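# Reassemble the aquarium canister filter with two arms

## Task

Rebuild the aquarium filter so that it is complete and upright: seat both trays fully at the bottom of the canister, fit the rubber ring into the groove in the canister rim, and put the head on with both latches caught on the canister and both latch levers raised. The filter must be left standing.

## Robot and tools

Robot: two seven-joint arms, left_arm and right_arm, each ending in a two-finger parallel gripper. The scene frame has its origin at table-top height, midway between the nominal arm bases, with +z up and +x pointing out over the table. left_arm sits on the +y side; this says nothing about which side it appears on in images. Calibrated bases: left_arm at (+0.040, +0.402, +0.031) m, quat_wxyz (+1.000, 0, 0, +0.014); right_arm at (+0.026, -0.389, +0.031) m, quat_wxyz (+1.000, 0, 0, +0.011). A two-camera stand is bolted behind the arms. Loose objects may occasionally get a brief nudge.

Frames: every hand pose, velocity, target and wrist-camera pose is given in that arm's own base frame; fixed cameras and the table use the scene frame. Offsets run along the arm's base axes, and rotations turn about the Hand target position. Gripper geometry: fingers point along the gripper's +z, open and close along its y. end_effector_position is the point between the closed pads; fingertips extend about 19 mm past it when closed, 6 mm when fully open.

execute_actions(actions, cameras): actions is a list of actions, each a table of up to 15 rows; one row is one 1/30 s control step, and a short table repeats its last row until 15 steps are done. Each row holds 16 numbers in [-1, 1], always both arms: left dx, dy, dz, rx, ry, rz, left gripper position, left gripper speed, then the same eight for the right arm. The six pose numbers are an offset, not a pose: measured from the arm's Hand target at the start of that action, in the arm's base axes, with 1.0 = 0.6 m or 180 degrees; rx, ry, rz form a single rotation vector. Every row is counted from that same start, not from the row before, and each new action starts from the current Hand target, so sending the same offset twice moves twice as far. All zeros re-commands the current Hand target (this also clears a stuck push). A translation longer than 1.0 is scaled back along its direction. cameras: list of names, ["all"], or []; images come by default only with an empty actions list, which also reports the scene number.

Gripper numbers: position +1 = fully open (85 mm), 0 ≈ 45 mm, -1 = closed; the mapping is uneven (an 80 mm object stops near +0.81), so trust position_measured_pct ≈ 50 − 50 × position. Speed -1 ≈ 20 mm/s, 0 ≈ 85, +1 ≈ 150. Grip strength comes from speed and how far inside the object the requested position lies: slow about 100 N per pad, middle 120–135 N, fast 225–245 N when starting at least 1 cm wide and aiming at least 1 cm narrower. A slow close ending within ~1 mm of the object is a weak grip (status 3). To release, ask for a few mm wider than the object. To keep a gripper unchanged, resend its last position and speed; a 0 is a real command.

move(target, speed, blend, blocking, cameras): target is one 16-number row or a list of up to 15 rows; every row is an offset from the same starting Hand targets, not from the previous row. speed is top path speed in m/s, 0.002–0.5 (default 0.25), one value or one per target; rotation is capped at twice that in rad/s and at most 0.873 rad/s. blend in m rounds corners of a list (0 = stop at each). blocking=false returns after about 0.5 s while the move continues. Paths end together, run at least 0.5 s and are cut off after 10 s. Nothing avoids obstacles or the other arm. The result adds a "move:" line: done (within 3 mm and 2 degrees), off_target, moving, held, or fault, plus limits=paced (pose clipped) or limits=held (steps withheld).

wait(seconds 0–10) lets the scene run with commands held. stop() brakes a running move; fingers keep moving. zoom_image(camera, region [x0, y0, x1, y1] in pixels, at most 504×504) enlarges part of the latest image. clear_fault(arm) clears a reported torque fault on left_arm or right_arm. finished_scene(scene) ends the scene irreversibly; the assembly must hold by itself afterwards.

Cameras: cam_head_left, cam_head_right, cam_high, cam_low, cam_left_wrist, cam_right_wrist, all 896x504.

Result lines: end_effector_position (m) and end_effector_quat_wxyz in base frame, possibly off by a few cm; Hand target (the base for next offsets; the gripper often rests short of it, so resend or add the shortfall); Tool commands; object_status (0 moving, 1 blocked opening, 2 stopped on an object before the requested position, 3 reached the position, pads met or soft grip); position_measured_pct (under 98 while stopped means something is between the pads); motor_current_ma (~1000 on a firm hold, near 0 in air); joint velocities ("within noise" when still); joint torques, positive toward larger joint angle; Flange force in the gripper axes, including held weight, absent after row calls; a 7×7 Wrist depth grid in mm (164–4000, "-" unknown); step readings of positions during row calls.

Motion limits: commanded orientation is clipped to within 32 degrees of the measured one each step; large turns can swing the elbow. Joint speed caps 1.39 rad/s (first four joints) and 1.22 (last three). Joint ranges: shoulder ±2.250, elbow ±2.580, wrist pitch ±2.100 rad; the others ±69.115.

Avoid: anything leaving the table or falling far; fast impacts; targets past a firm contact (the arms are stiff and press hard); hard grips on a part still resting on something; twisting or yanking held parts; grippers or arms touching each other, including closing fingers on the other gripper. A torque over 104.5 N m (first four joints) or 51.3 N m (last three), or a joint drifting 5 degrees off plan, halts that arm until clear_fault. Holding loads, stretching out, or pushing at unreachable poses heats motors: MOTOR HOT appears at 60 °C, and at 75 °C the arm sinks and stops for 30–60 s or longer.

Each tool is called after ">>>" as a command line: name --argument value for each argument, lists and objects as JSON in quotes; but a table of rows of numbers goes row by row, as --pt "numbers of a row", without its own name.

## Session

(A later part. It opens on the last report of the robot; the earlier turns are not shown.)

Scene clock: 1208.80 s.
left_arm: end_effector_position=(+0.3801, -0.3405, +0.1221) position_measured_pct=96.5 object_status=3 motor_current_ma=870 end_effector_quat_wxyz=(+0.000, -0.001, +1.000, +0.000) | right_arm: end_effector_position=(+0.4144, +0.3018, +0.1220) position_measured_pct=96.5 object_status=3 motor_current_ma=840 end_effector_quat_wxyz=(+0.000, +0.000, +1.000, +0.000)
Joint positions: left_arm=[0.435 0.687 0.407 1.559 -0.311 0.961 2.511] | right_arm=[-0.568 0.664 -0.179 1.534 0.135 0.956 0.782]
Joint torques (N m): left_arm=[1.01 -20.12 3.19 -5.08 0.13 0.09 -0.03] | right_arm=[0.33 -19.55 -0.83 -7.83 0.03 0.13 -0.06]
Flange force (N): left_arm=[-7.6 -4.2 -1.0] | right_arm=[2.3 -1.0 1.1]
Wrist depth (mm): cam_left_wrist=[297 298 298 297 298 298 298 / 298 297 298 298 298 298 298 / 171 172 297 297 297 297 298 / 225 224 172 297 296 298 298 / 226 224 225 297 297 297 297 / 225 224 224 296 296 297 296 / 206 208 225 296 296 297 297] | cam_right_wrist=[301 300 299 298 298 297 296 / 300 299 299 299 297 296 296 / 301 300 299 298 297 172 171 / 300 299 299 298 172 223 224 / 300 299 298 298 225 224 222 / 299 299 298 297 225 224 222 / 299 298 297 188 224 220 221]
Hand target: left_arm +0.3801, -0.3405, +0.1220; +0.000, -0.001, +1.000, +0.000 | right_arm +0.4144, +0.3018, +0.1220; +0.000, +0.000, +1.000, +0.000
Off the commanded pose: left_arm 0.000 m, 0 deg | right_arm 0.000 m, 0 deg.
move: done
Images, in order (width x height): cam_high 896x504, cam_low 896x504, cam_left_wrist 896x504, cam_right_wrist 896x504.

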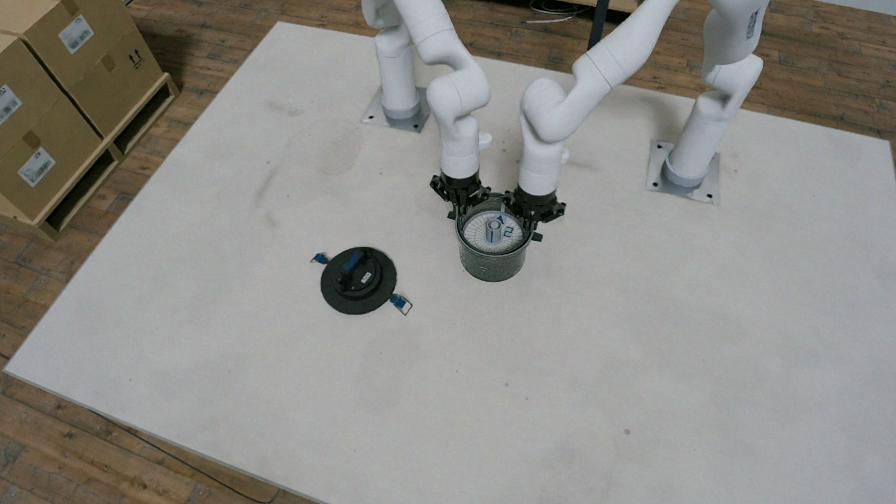

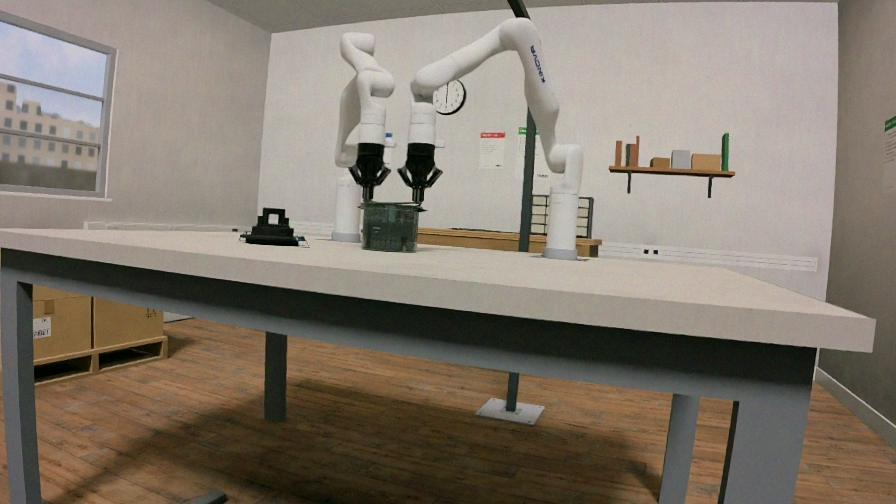

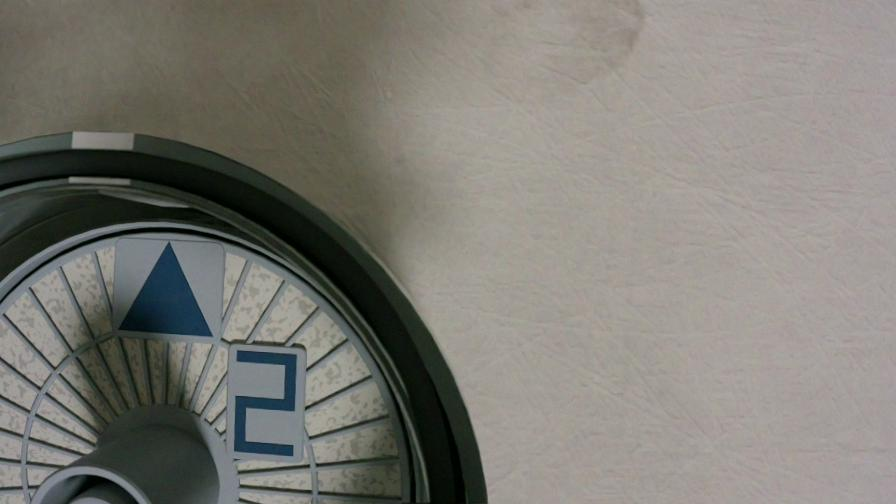

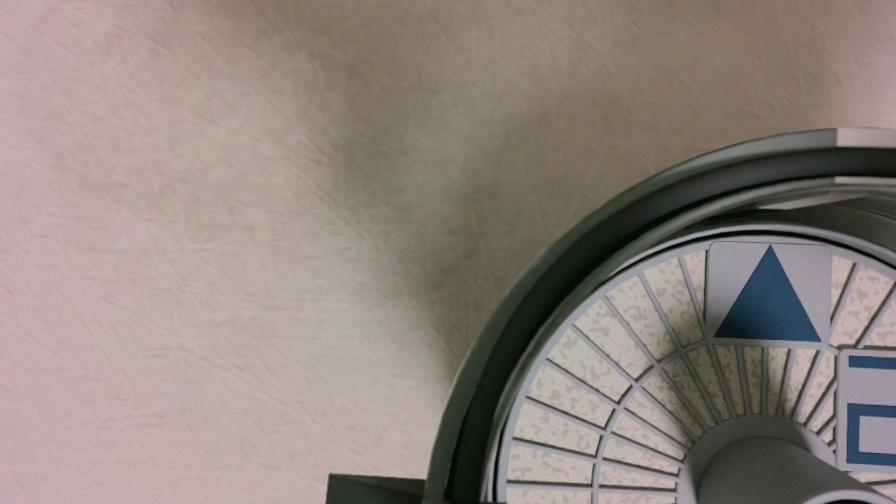

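>>> move --target '[0,0.0037,-0.0125,0,0,0,-0.94,-1, 0,-0.0027,-0.0125,0,0,0,-0.94,-1]' --speed 0.02 --cameras '["cam_left_wrist","cam_right_wrist","cam_low","cam_high"]'

>>> zoom_image --camera "cam_high" --region '[445, 190, 545, 270]'

>>> zoom_image --camera "cam_low" --region '[350, 185, 440, 225]'

>>> zoom_image --camera "cam_right_wrist" --region '[400, 320, 656, 504]'

>>> zoom_image --camera "cam_left_wrist" --region '[300, 320, 556, 504]'

Scene clock: 1243.63 s.
left_arm: end_effector_position=(+0.3802, -0.3383, +0.1147) position_measured_pct=96.5 object_status=3 motor_current_ma=870 end_effector_quat_wxyz=(+0.000, -0.001, +1.000, +0.000) | right_arm: end_effector_position=(+0.4144, +0.3002, +0.1146) position_measured_pct=96.5 object_status=3 motor_current_ma=840 end_effector_quat_wxyz=(+0.000, +0.000, +1.000, +0.000)
Joint positions: left_arm=[0.434 0.694 0.403 1.572 -0.315 0.94 2.512] | right_arm=[-0.566 0.673 -0.178 1.546 0.138 0.935 0.782]
Joint torques (N m): left_arm=[-0.17 0.59 -1.23 -0.34 -1.07 -3.94 -0.1] | right_arm=[1.37 -5.01 0.95 -4.97 0.9 -3.06 -0.07]
Flange force (N): left_arm=[4.0 2.8 -48.1] | right_arm=[12.1 -5.7 -31.0]
Wrist depth (mm): cam_left_wrist=[292 291 291 292 292 292 292 / 291 291 292 292 292 291 292 / 175 166 292 291 292 291 291 / 219 218 166 291 291 291 291 / 219 218 219 291 291 291 291 / 219 218 218 290 291 290 291 / 189 217 218 218 290 290 290] | cam_right_wrist=[294 293 293 292 291 291 289 / 294 293 292 291 291 289 289 / 294 293 292 291 290 289 165 / 293 292 292 291 218 216 216 / 293 292 292 291 218 218 216 / 293 292 291 290 218 217 217 / 293 291 291 290 218 216 196]
Hand target: left_arm +0.3801, -0.3382, +0.1146; +0.000, -0.001, +1.000, +0.000 | right_arm +0.4144, +0.3002, +0.1145; +0.000, +0.000, +1.000, +0.000
Off the commanded pose: left_arm 0.000 m, 0 deg | right_arm 0.000 m, 0 deg.
move: done
Images, in order (width x height): cam_high 896x504, cam_low 896x504, cam_left_wrist 896x504, cam_right_wrist 896x504.

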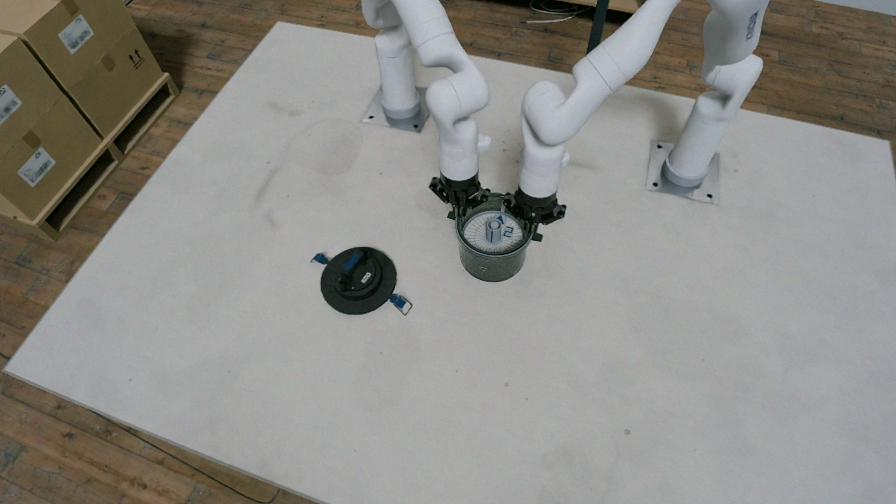

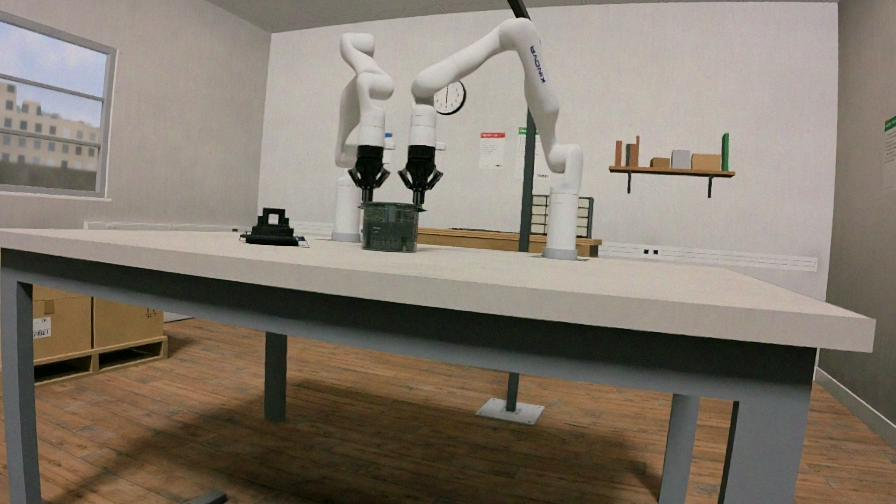

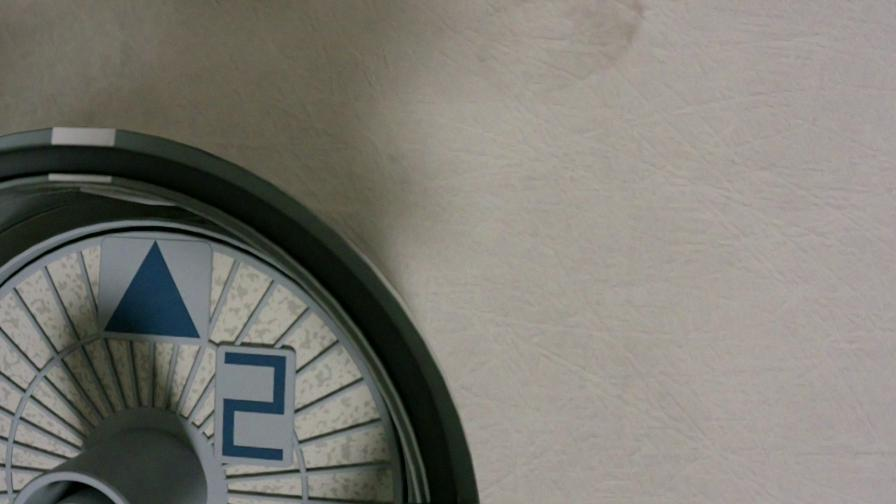

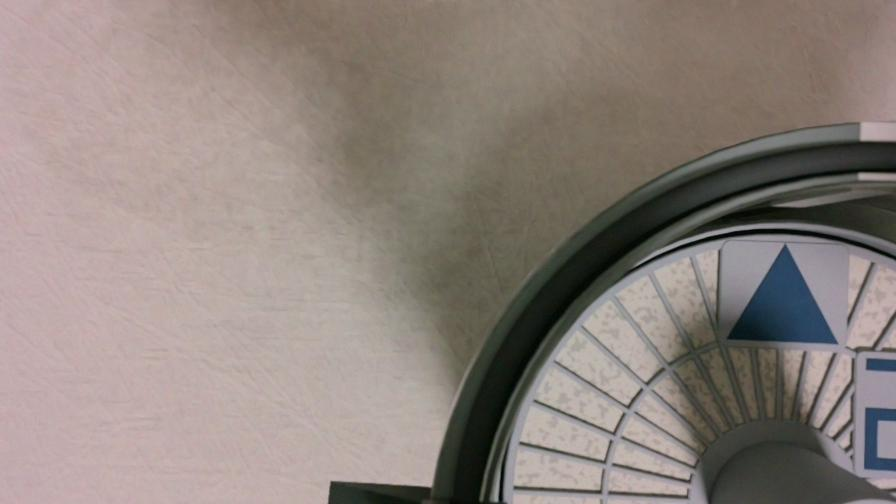

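Scaled by 5.040 from the camera's 896x504 image, which has a finer 1280x720 frame.

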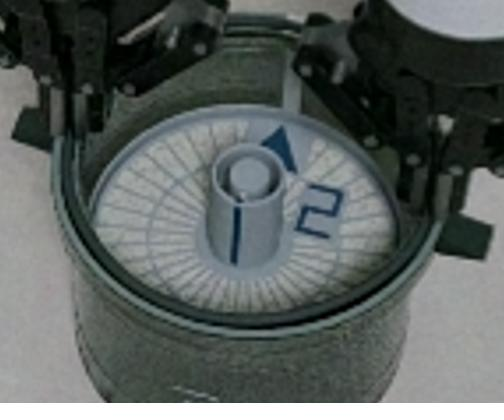

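Scaled by 5.600 from the camera's 896x504 image, which has a finer 1280x720 frame.

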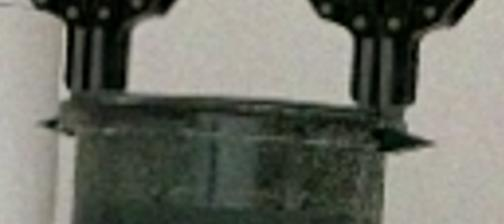

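Scaled by 1.969 from the camera's 896x504 image, which has a finer 1280x720 frame.

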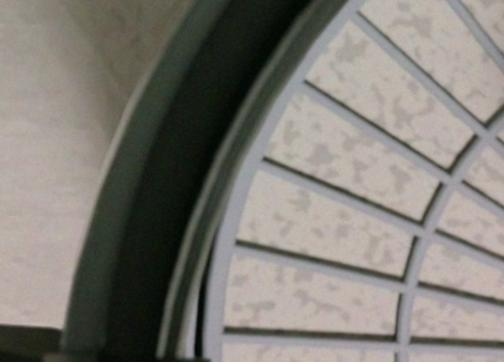

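Scaled by 1.969 from the camera's 896x504 image, which has a finer 1280x720 frame.

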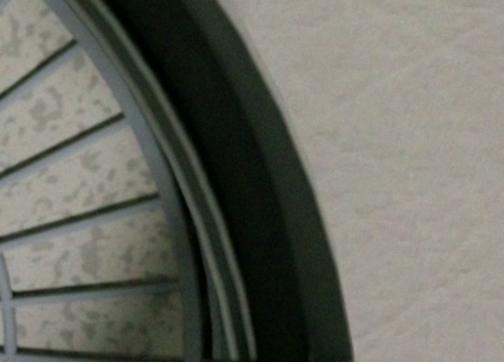

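>>> move --pt "0 0 0.0017 0 0 0 -0.94 -1 0 0 0.0017 0 0 0 -0.94 -1" --pt "0 0 0.0017 0 0 0 -0.5 -1 0 0 0.0017 0 0 0 -0.5 -1" --speed 0.02 --cameras '["cam_left_wrist","cam_right_wrist","cam_low","cam_high"]'

>>> zoom_image --camera "cam_high" --region '[445, 190, 545, 270]'

>>> zoom_image --camera "cam_right_wrist" --region '[400, 320, 656, 504]'

>>> zoom_image --camera "cam_left_wrist" --region '[300, 320, 556, 504]'

Scene clock: 1259.03 s.
left_arm: end_effector_position=(+0.3801, -0.3382, +0.1156) position_measured_pct=74.9 object_status=0 motor_current_ma=0 end_effector_quat_wxyz=(+0.000, -0.001, +1.000, +0.000) | right_arm: end_effector_position=(+0.4144, +0.3002, +0.1155) position_measured_pct=74.9 object_status=0 motor_current_ma=0 end_effector_quat_wxyz=(+0.000, +0.000, +1.000, +0.000)
Joint positions: left_arm=[0.433 0.693 0.404 1.571 -0.315 0.942 2.512] | right_arm=[-0.566 0.671 -0.178 1.545 0.137 0.938 0.782]
Joint torques (N m): left_arm=[1.01 -20.04 3.2 -5.04 0.11 -0.01 -0.03] | right_arm=[0.37 -19.59 -0.79 -7.78 0.04 0.24 -0.08]
Flange force (N): left_arm=[-7.4 -4.0 -1.2] | right_arm=[2.6 -1.2 1.4]
Wrist depth (mm): cam_left_wrist=[291 291 291 291 292 291 292 / 290 292 291 291 291 291 292 / - 166 291 291 291 292 291 / 219 217 166 291 291 290 291 / 218 217 217 290 290 291 290 / 218 217 218 290 290 290 290 / 178 217 218 218 289 289 290] | cam_right_wrist=[294 294 293 292 291 290 289 / 294 293 293 292 291 290 289 / 294 293 292 291 290 165 165 / 293 292 292 291 166 216 217 / 293 292 291 291 218 218 216 / 293 292 291 290 218 218 217 / 292 292 291 177 218 216 196]
Hand target: left_arm +0.3802, -0.3382, +0.1156; +0.000, -0.001, +1.000, +0.000 | right_arm +0.4144, +0.3002, +0.1155; +0.000, +0.000, +1.000, +0.000
Off the commanded pose: left_arm 0.000 m, 0 deg | right_arm 0.000 m, 0 deg.
move: done
Images, in order (width x height): cam_high 896x504, cam_low 896x504, cam_left_wrist 896x504, cam_right_wrist 896x504.

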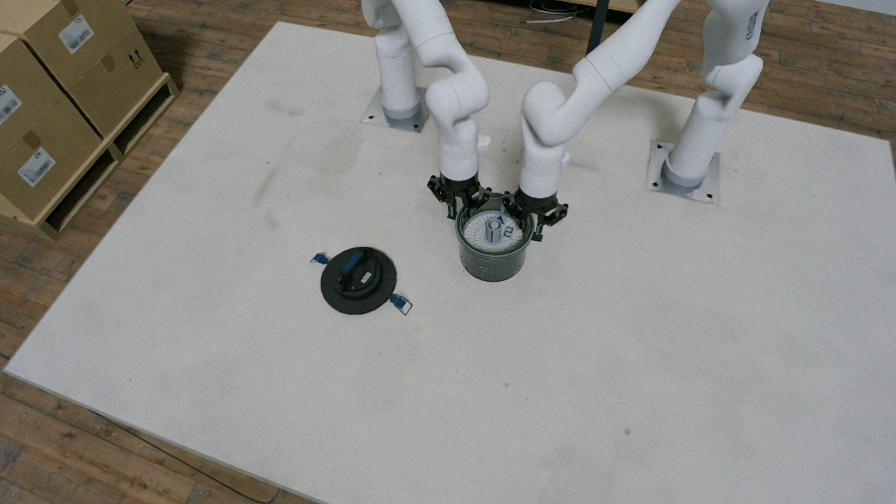

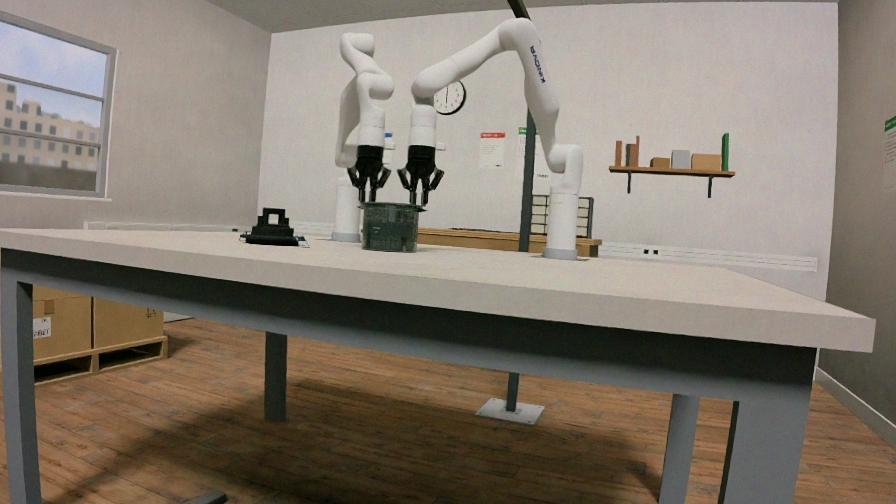

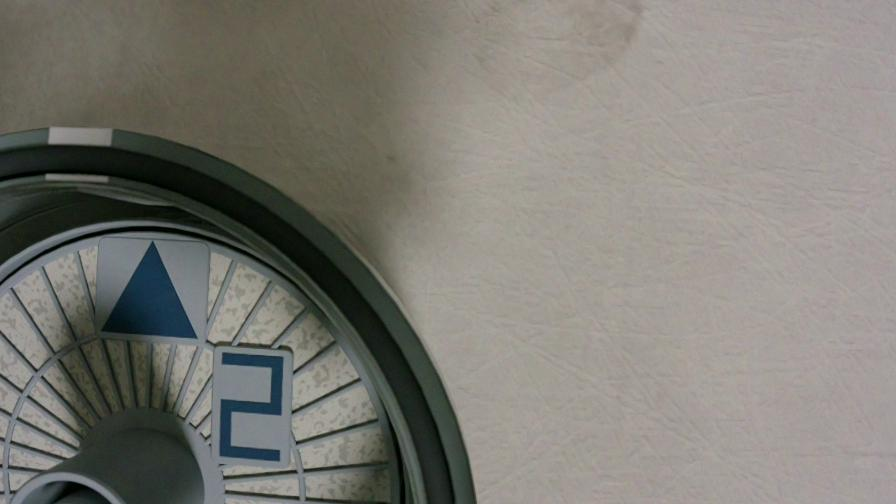

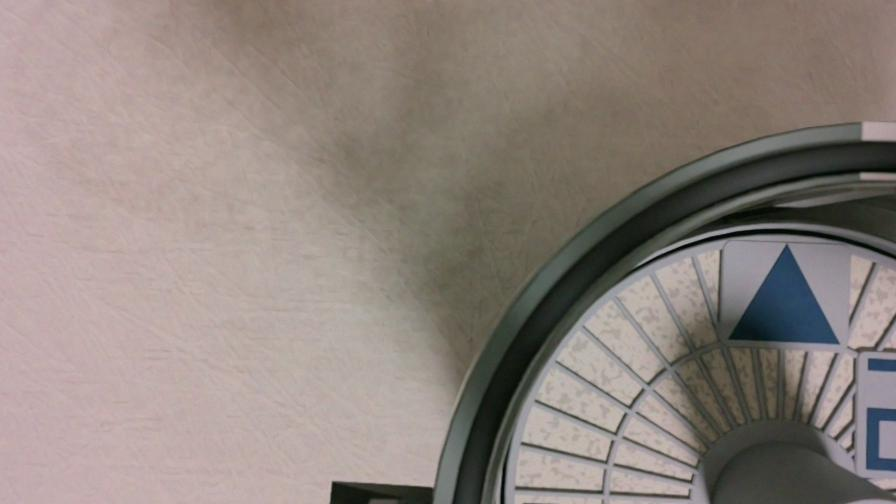

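Scaled by 5.040 from the camera's 896x504 image, which has a finer 1280x720 frame.

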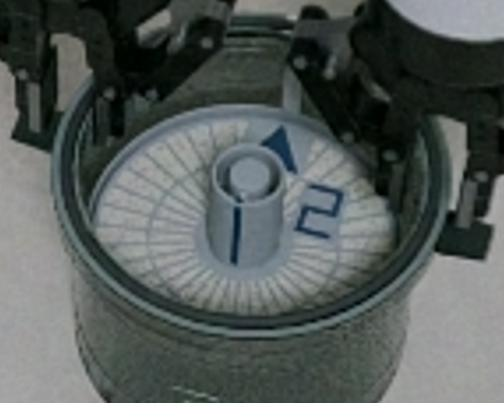

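Scaled by 1.969 from the camera's 896x504 image, which has a finer 1280x720 frame.

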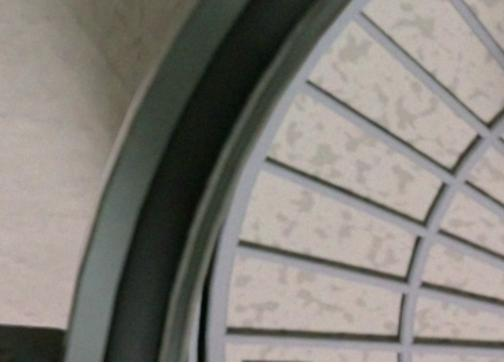

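Scaled by 1.969 from the camera's 896x504 image, which has a finer 1280x720 frame.

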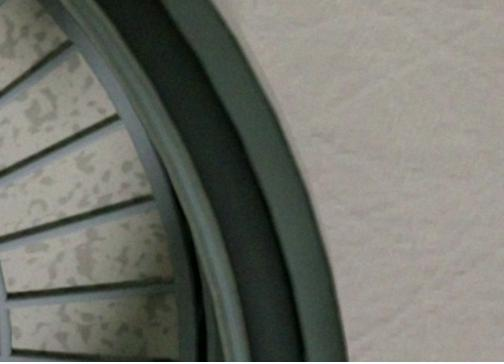

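>>> move --pt "0 0 0.24 0 0 0 -0.5 -1 0 0 0.24 0 0 0 -0.5 -1" --pt "-0.04 0.397 0.39 0 0 0.25 -0.5 -1 0.106 0.129 0.24 0 0 0 -0.5 -1" --speed '[0.06,0.2]' --blend '[0.03,0]' --cameras '["cam_right_wrist"]'

>>> zoom_image --camera "cam_right_wrist" --region '[196, 0, 448, 252]'

>>> zoom_image --camera "cam_right_wrist" --region '[448, 0, 700, 252]'

>>> zoom_image --camera "cam_right_wrist" --region '[196, 252, 448, 504]'

>>> zoom_image --camera "cam_right_wrist" --region '[448, 252, 700, 504]'

Scene clock: 1280.10 s.
left_arm: end_effector_position=(+0.3561, -0.1001, +0.3496) position_measured_pct=74.9 object_status=3 motor_current_ma=0 end_effector_quat_wxyz=(+0.000, -0.383, +0.924, +0.000) | right_arm: end_effector_position=(+0.4779, +0.3776, +0.2595) position_measured_pct=74.9 object_status=3 motor_current_ma=0 end_effector_quat_wxyz=(+0.000, +0.000, +1.000, +0.000)
Joint positions: left_arm=[0.009 0.136 0.232 1.57 -0.031 1.439 2.6] | right_arm=[-0.644 0.78 -0.171 0.836 0.12 1.534 0.799]
Joint torques (N m): left_arm=[1.13 -11.95 0.99 -7.09 0.14 -0.02 -0.06] | right_arm=[0.35 -23.2 -0.58 -9.81 0.04 0.38 -0.08]
Flange force (N): left_arm=[-5.2 -4.0 -5.5] | right_arm=[5.1 -3.5 3.9]
Wrist depth (mm): cam_left_wrist=[452 524 527 525 525 525 525 / 460 523 524 526 524 525 525 / 525 524 524 522 523 525 525 / 522 523 524 525 524 522 524 / 522 522 522 524 524 521 524 / 520 523 523 522 523 525 521 / 522 522 523 524 523 522 522] | cam_right_wrist=[439 438 437 349 434 433 431 / 439 437 359 361 363 433 431 / 439 437 364 362 360 431 431 / 438 435 363 312 361 314 431 / 437 435 362 362 361 430 429 / 437 435 362 362 359 430 429 / 436 436 434 432 431 430 429]
Hand target: left_arm +0.3561, -0.1001, +0.3496; +0.000, -0.383, +0.924, +0.000 | right_arm +0.4780, +0.3776, +0.2595; +0.000, +0.000, +1.000, +0.000
Off the commanded pose: left_arm 0.000 m, 0 deg | right_arm 0.000 m, 0 deg.
move: done
Images, in order (width x height): cam_right_wrist 896x504.

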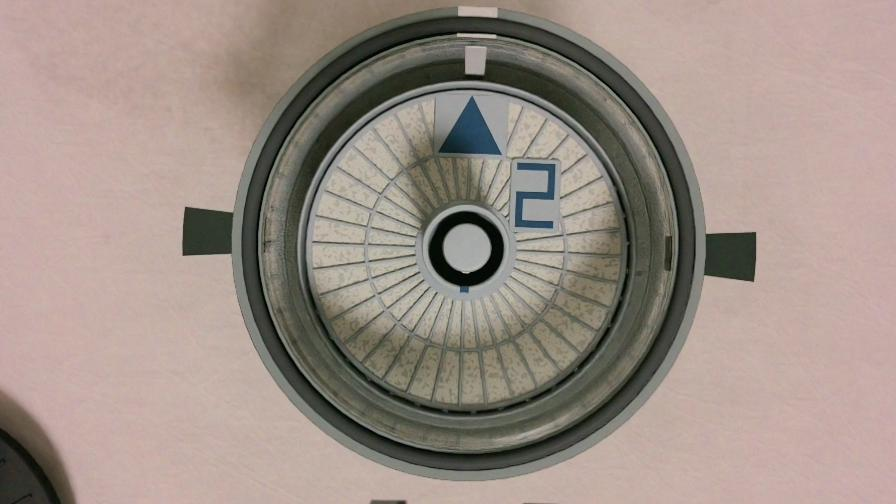

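Scaled by 2.000 from the camera's 896x504 image, which has a finer 1280x720 frame.

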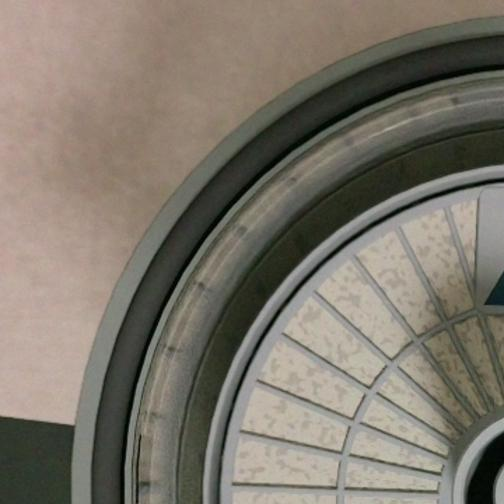

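Scaled by 2.000 from the camera's 896x504 image, which has a finer 1280x720 frame.

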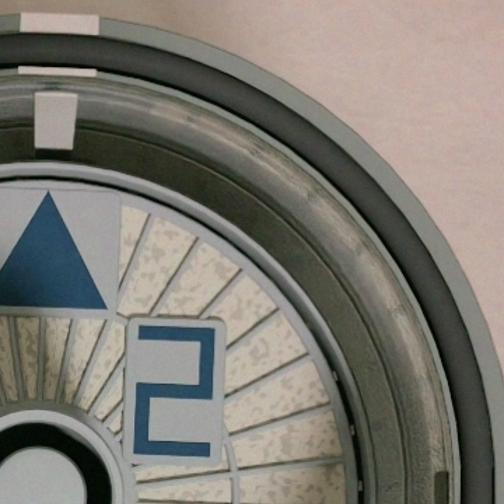

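Scaled by 2.000 from the camera's 896x504 image, which has a finer 1280x720 frame.

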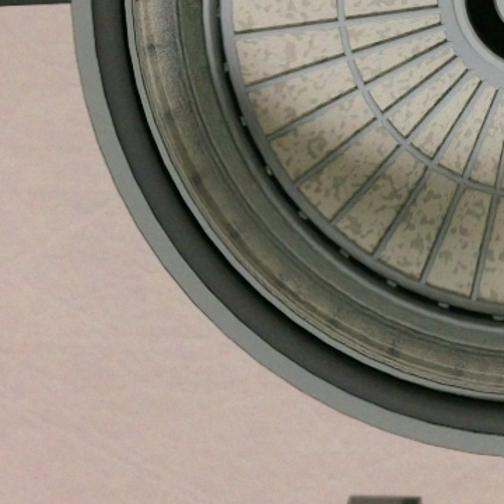

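Scaled by 2.000 from the camera's 896x504 image, which has a finer 1280x720 frame.

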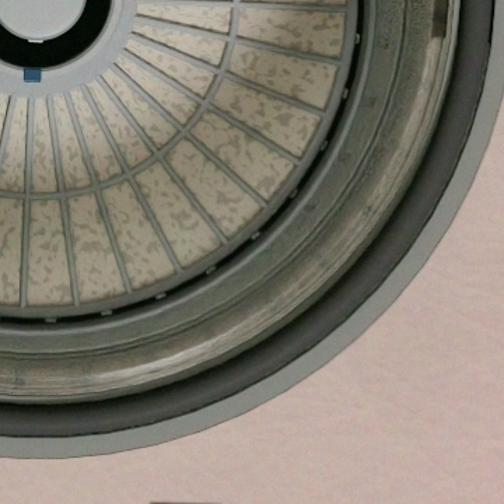

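>>> move --pt "0 0 0 0 0 0 -0.5 -1 -0.2 -0.7 0.1 0 0 0 -0.5 -1" --pt "0.3607 -0.3 -0.2 -0.12 0.05 0.2369 -0.5 -1 -0.2 -0.7 0.1 0 0 0 -0.5 -1" --pt "0.3607 -0.5473 -0.4882 -0.2369 0.0981 0.2369 -0.5 -1 -0.2 -0.7 0.1 0 0 0 -0.5 -1" --speed 0.2 --blend '[0.02,0.03,0]' --cameras '["cam_left_wrist","cam_head_left"]'

Scene clock: 1359.07 s.
left_arm: end_effector_position=(+0.5726, -0.4284, +0.0567) position_measured_pct=74.9 object_status=3 motor_current_ma=0 end_effector_quat_wxyz=(+0.271, +0.654, -0.653, +0.271) | right_arm: end_effector_position=(+0.3580, -0.0424, +0.3195) position_measured_pct=74.9 object_status=3 motor_current_ma=0 end_effector_quat_wxyz=(+0.000, +0.000, +1.000, +0.000)
Joint positions: left_arm=[0.1 1.127 0.442 1.218 0.578 0.696 2.976] | right_arm=[0.056 0.128 -0.008 1.672 0.001 1.342 1.617]
Joint torques (N m): left_arm=[0.94 -25.82 6.07 -4.95 1.46 0.48 0.04] | right_arm=[0.34 -11.18 -0.04 -9.36 0.07 0.24 -0.07]
Flange force (N): left_arm=[0.1 -9.8 2.8] | right_arm=[2.0 0.5 2.5]
Wrist depth (mm): cam_left_wrist=[435 437 429 333 334 439 453 / 382 385 361 333 327 367 398 / 350 350 346 323 323 351 360 / 320 321 323 305 326 327 329 / 292 293 300 295 298 304 300 / 272 273 275 279 280 277 278 / 253 255 256 257 258 259 260] | cam_right_wrist=[500 499 498 496 496 494 493 / 499 497 497 496 494 494 492 / 497 497 497 494 494 493 492 / 499 497 496 495 493 492 491 / 498 496 496 494 493 491 490 / 497 496 496 493 493 492 491 / 497 496 494 493 492 491 491]
Hand target: left_arm +0.5726, -0.4284, +0.0566; +0.271, +0.654, -0.653, +0.271 | right_arm +0.3580, -0.0424, +0.3195; +0.000, +0.000, +1.000, +0.000
Off the commanded pose: left_arm 0.000 m, 0 deg | right_arm 0.000 m, 0 deg.
move: done
Images, in order (width x height): cam_head_left 896x504, cam_left_wrist 896x504.

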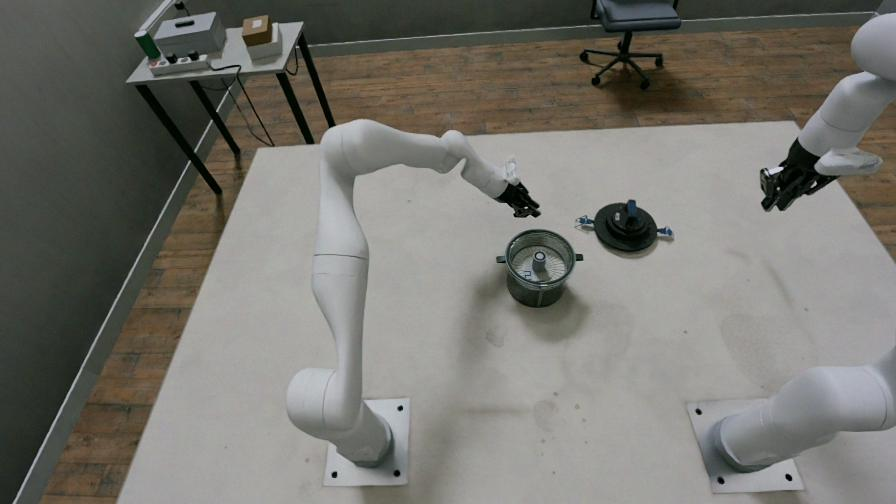

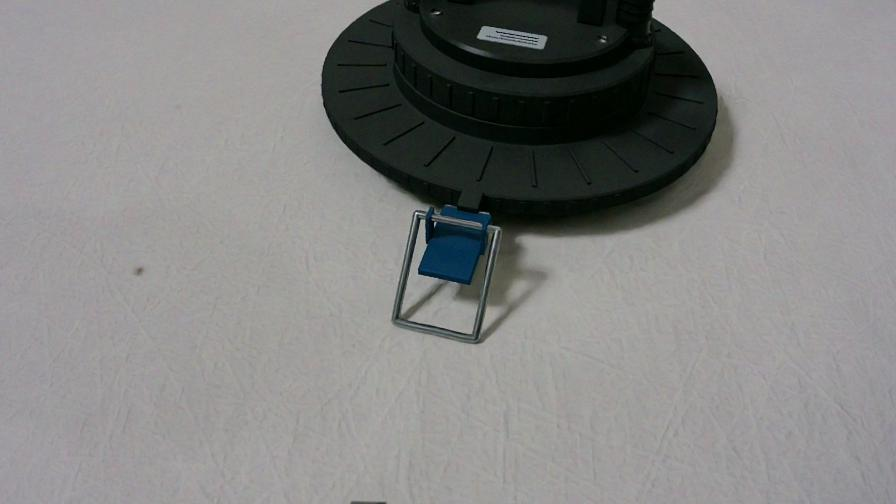

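>>> zoom_image --camera "cam_left_wrist" --region '[360, 160, 560, 360]'

Scaled by 2.520 from the camera's 896x504 image, which has a finer 1280x720 frame.

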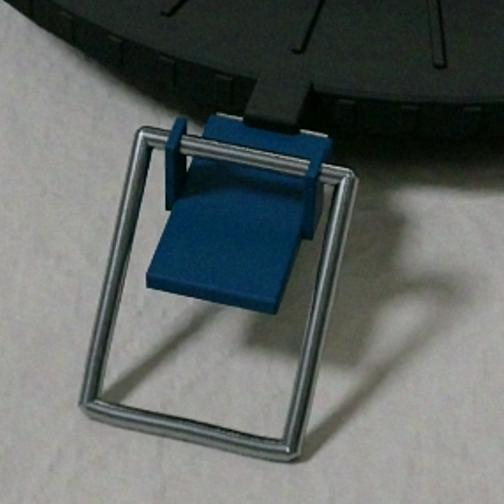

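>>> move --target '[0,0,0,0,0,0,-0.5,-1, 0.3683,0.2483,-0.05,0,0,-0.0833,0.2,0]' --speed 0.2 --cameras '["cam_right_wrist"]'

Scene clock: 1384.50 s.
left_arm: end_effector_position=(+0.5726, -0.4284, +0.0566) position_measured_pct=74.9 object_status=3 motor_current_ma=0 end_effector_quat_wxyz=(+0.271, +0.654, -0.653, +0.271) | right_arm: end_effector_position=(+0.5789, +0.1066, +0.2895) position_measured_pct=39.8 object_status=3 motor_current_ma=0 end_effector_quat_wxyz=(+0.000, +0.131, +0.991, +0.000)
Joint positions: left_arm=[0.1 1.127 0.442 1.218 0.578 0.696 2.976] | right_arm=[-0.215 0.709 -0.023 0.872 0.015 1.561 1.076]
Joint torques (N m): left_arm=[0.92 -25.62 6.22 -4.98 1.45 0.33 -0.03] | right_arm=[0.39 -22.05 0.09 -9.62 0.08 0.22 -0.05]
Flange force (N): left_arm=[0.6 -10.1 2.3] | right_arm=[4.2 -1.4 2.9]
Wrist depth (mm): cam_left_wrist=[436 438 428 334 334 439 452 / 384 386 361 332 327 367 396 / 349 351 346 323 324 350 361 / 321 322 324 305 326 327 330 / 292 294 299 295 297 304 300 / 271 273 274 279 280 277 278 / 254 255 256 257 258 259 260] | cam_right_wrist=[469 468 467 465 464 463 444 / 468 467 466 465 463 461 462 / 468 467 466 463 463 462 461 / 469 466 465 441 441 462 460 / 468 466 442 411 439 460 459 / 467 466 442 409 416 460 459 / 467 465 463 439 439 460 459]
Hand target: left_arm +0.5726, -0.4284, +0.0566; +0.271, +0.654, -0.653, +0.271 | right_arm +0.5789, +0.1066, +0.2895; +0.000, +0.131, +0.991, +0.000
Off the commanded pose: left_arm 0.000 m, 0 deg | right_arm 0.000 m, 0 deg.
move: done
Images, in order (width x height): cam_right_wrist 896x504.

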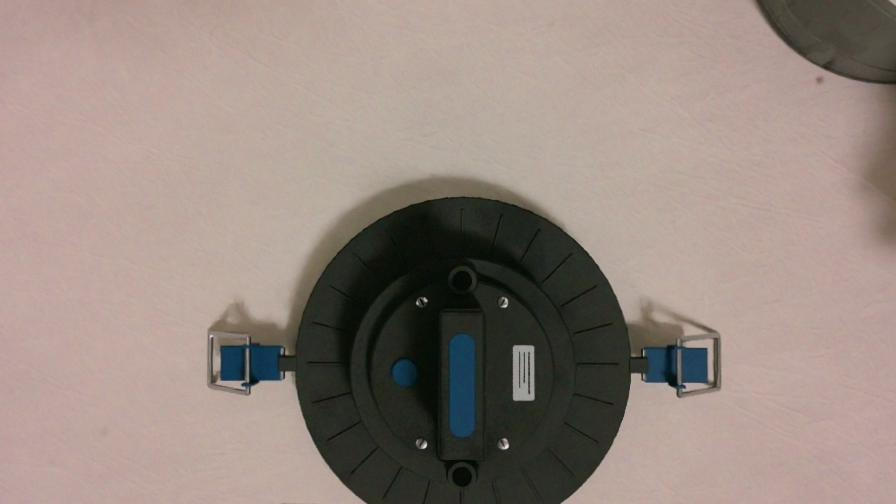

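>>> move --pt "0 0 0 0 0 0 -0.5 -1 -0.0053 0.0022 -0.3 0 0 0 0.2 0" --pt "0 0 0 0 0 0 -0.5 -1 -0.0053 0.0022 -0.3875 0 0 0 0.2 0" --pt "0 0 0 0 0 0 -0.5 -1 -0.0053 0.0022 -0.3875 0 0 0 -0.75 -1" --speed '[0.15,0.06,0.05]' --blend '[0.01,0,0]' --cameras '["cam_right_wrist","cam_low","cam_left_wrist"]'

>>> wait --seconds 0.6

>>> zoom_image --camera "cam_low" --region '[220, 150, 340, 260]'

Scene clock: 1404.80 s.
left_arm: end_effector_position=(+0.5726, -0.4284, +0.0566) position_measured_pct=74.9 object_status=3 motor_current_ma=0 end_effector_quat_wxyz=(+0.271, +0.654, -0.653, +0.271) | right_arm: end_effector_position=(+0.5757, +0.1079, +0.0570) position_measured_pct=77.5 object_status=0 motor_current_ma=1000 end_effector_quat_wxyz=(+0.000, +0.131, +0.991, +0.000)
Joint positions: left_arm=[0.1 1.127 0.442 1.218 0.578 0.696 2.976] | right_arm=[-0.211 0.893 -0.033 1.288 0.032 0.962 1.059]
Joint torques (N m): left_arm=[0.95 -25.63 6.2 -4.93 1.46 0.33 -0.07] | right_arm=[-0.49 -19.2 -0.81 -7.76 -0.56 -1.03 -0.34]
Flange force (N): left_arm=[0.7 -10.3 2.4] | right_arm=[5.6 -4.2 -7.0]
Wrist depth (mm): cam_left_wrist=[437 438 429 334 334 440 453 / 384 385 361 332 326 367 398 / 350 350 346 322 323 350 361 / 322 322 324 299 327 327 329 / 292 293 299 295 297 303 300 / 272 273 275 279 281 277 278 / 254 255 256 257 258 258 259] | cam_right_wrist=[235 234 234 233 232 232 231 / 235 234 234 233 232 231 231 / 234 234 212 211 210 231 230 / 234 234 211 210 209 209 230 / 234 211 187 187 186 209 230 / 234 211 179 174 178 209 230 / 215 211 178 - 177 185 210]
Hand target: left_arm +0.5726, -0.4284, +0.0566; +0.271, +0.654, -0.653, +0.271 | right_arm +0.5758, +0.1079, +0.0570; +0.000, +0.131, +0.991, +0.000
Off the commanded pose: left_arm 0.000 m, 0 deg | right_arm 0.000 m, 0 deg.
move: done
Images, in order (width x height): cam_low 896x504, cam_left_wrist 896x504, cam_right_wrist 896x504.

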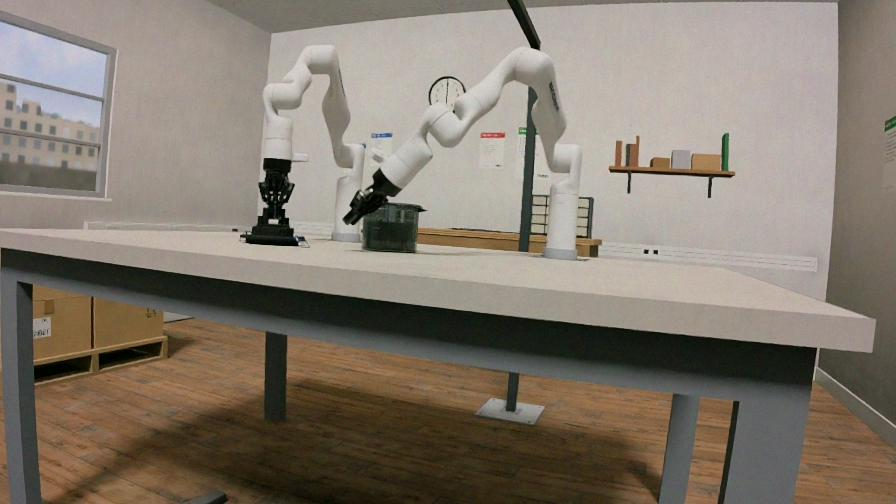

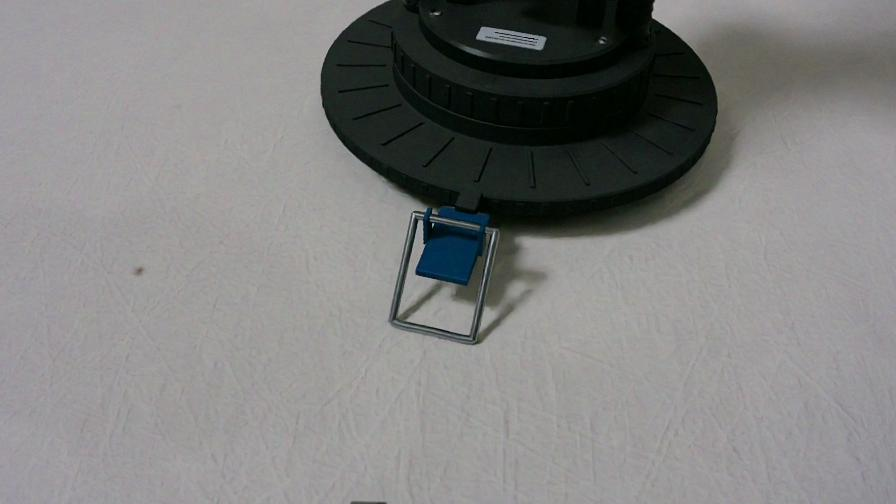

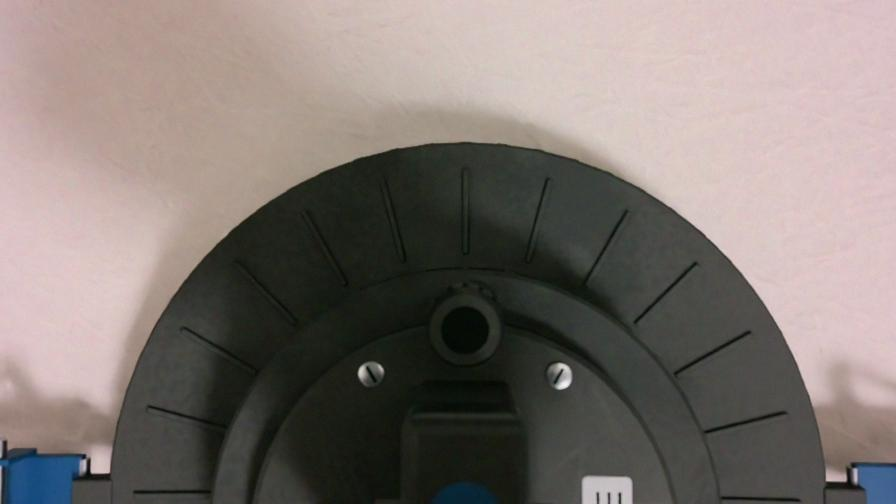

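Scene clock: 1405.40 s.
left_arm: end_effector_position=(+0.5726, -0.4284, +0.0566) position_measured_pct=74.9 object_status=3 motor_current_ma=0 end_effector_quat_wxyz=(+0.271, +0.654, -0.653, +0.271) | right_arm: end_effector_position=(+0.5757, +0.1079, +0.0570) position_measured_pct=77.5 object_status=2 motor_current_ma=1000 end_effector_quat_wxyz=(+0.000, +0.131, +0.991, +0.000)
Joint positions: left_arm=[0.1 1.127 0.442 1.218 0.578 0.696 2.976] | right_arm=[-0.211 0.893 -0.033 1.287 0.032 0.962 1.059]
Joint torques (N m): left_arm=[1 -25.56 6.21 -4.92 1.47 0.32 -0.03] | right_arm=[-0.65 -19.18 -0.97 -7.76 -0.6 -1.07 -0.31]
Flange force (N): left_arm=[0.6 -10.2 2.2] | right_arm=[5.5 -4.4 -7.1]
Wrist depth (mm): cam_left_wrist=[434 438 430 333 335 439 453 / 384 386 360 331 326 366 398 / 350 351 346 322 323 350 361 / 321 322 324 299 327 328 329 / 292 293 299 295 297 303 300 / 271 273 275 279 280 277 278 / 254 254 256 257 258 258 259] | cam_right_wrist=[235 235 234 233 232 231 231 / 235 234 234 233 232 231 231 / 235 234 212 210 210 231 231 / 234 234 211 210 210 209 230 / 234 211 187 186 186 209 230 / 234 211 179 174 178 208 230 / 214 211 178 - 177 185 210]
Hand target: left_arm +0.5726, -0.4284, +0.0566; +0.271, +0.654, -0.653, +0.271 | right_arm +0.5757, +0.1079, +0.0570; +0.000, +0.131, +0.991, +0.000
Tool commands: left_gripper/position=-0.5 left_gripper/speed=-1.0 right_gripper/position=-0.75 right_gripper/speed=-1.0
Off the commanded pose: left_arm 0.000 m, 0 deg | right_arm 0.000 m, 0 deg.
wait: 0.60 s; at rest by 0.17 s

Scaled by 4.200 from the camera's 896x504 image, which has a finer 1280x720 frame.
This view is cut from an older image: the scene may have changed since it was taken.

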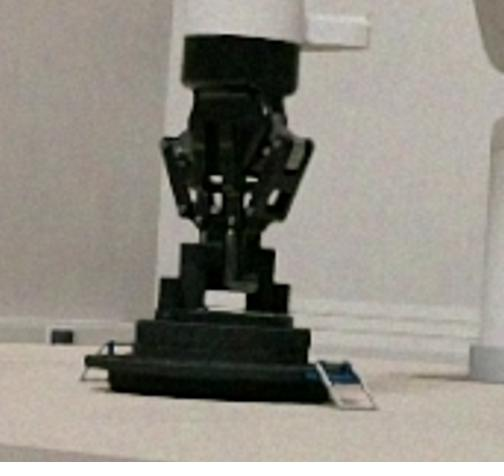

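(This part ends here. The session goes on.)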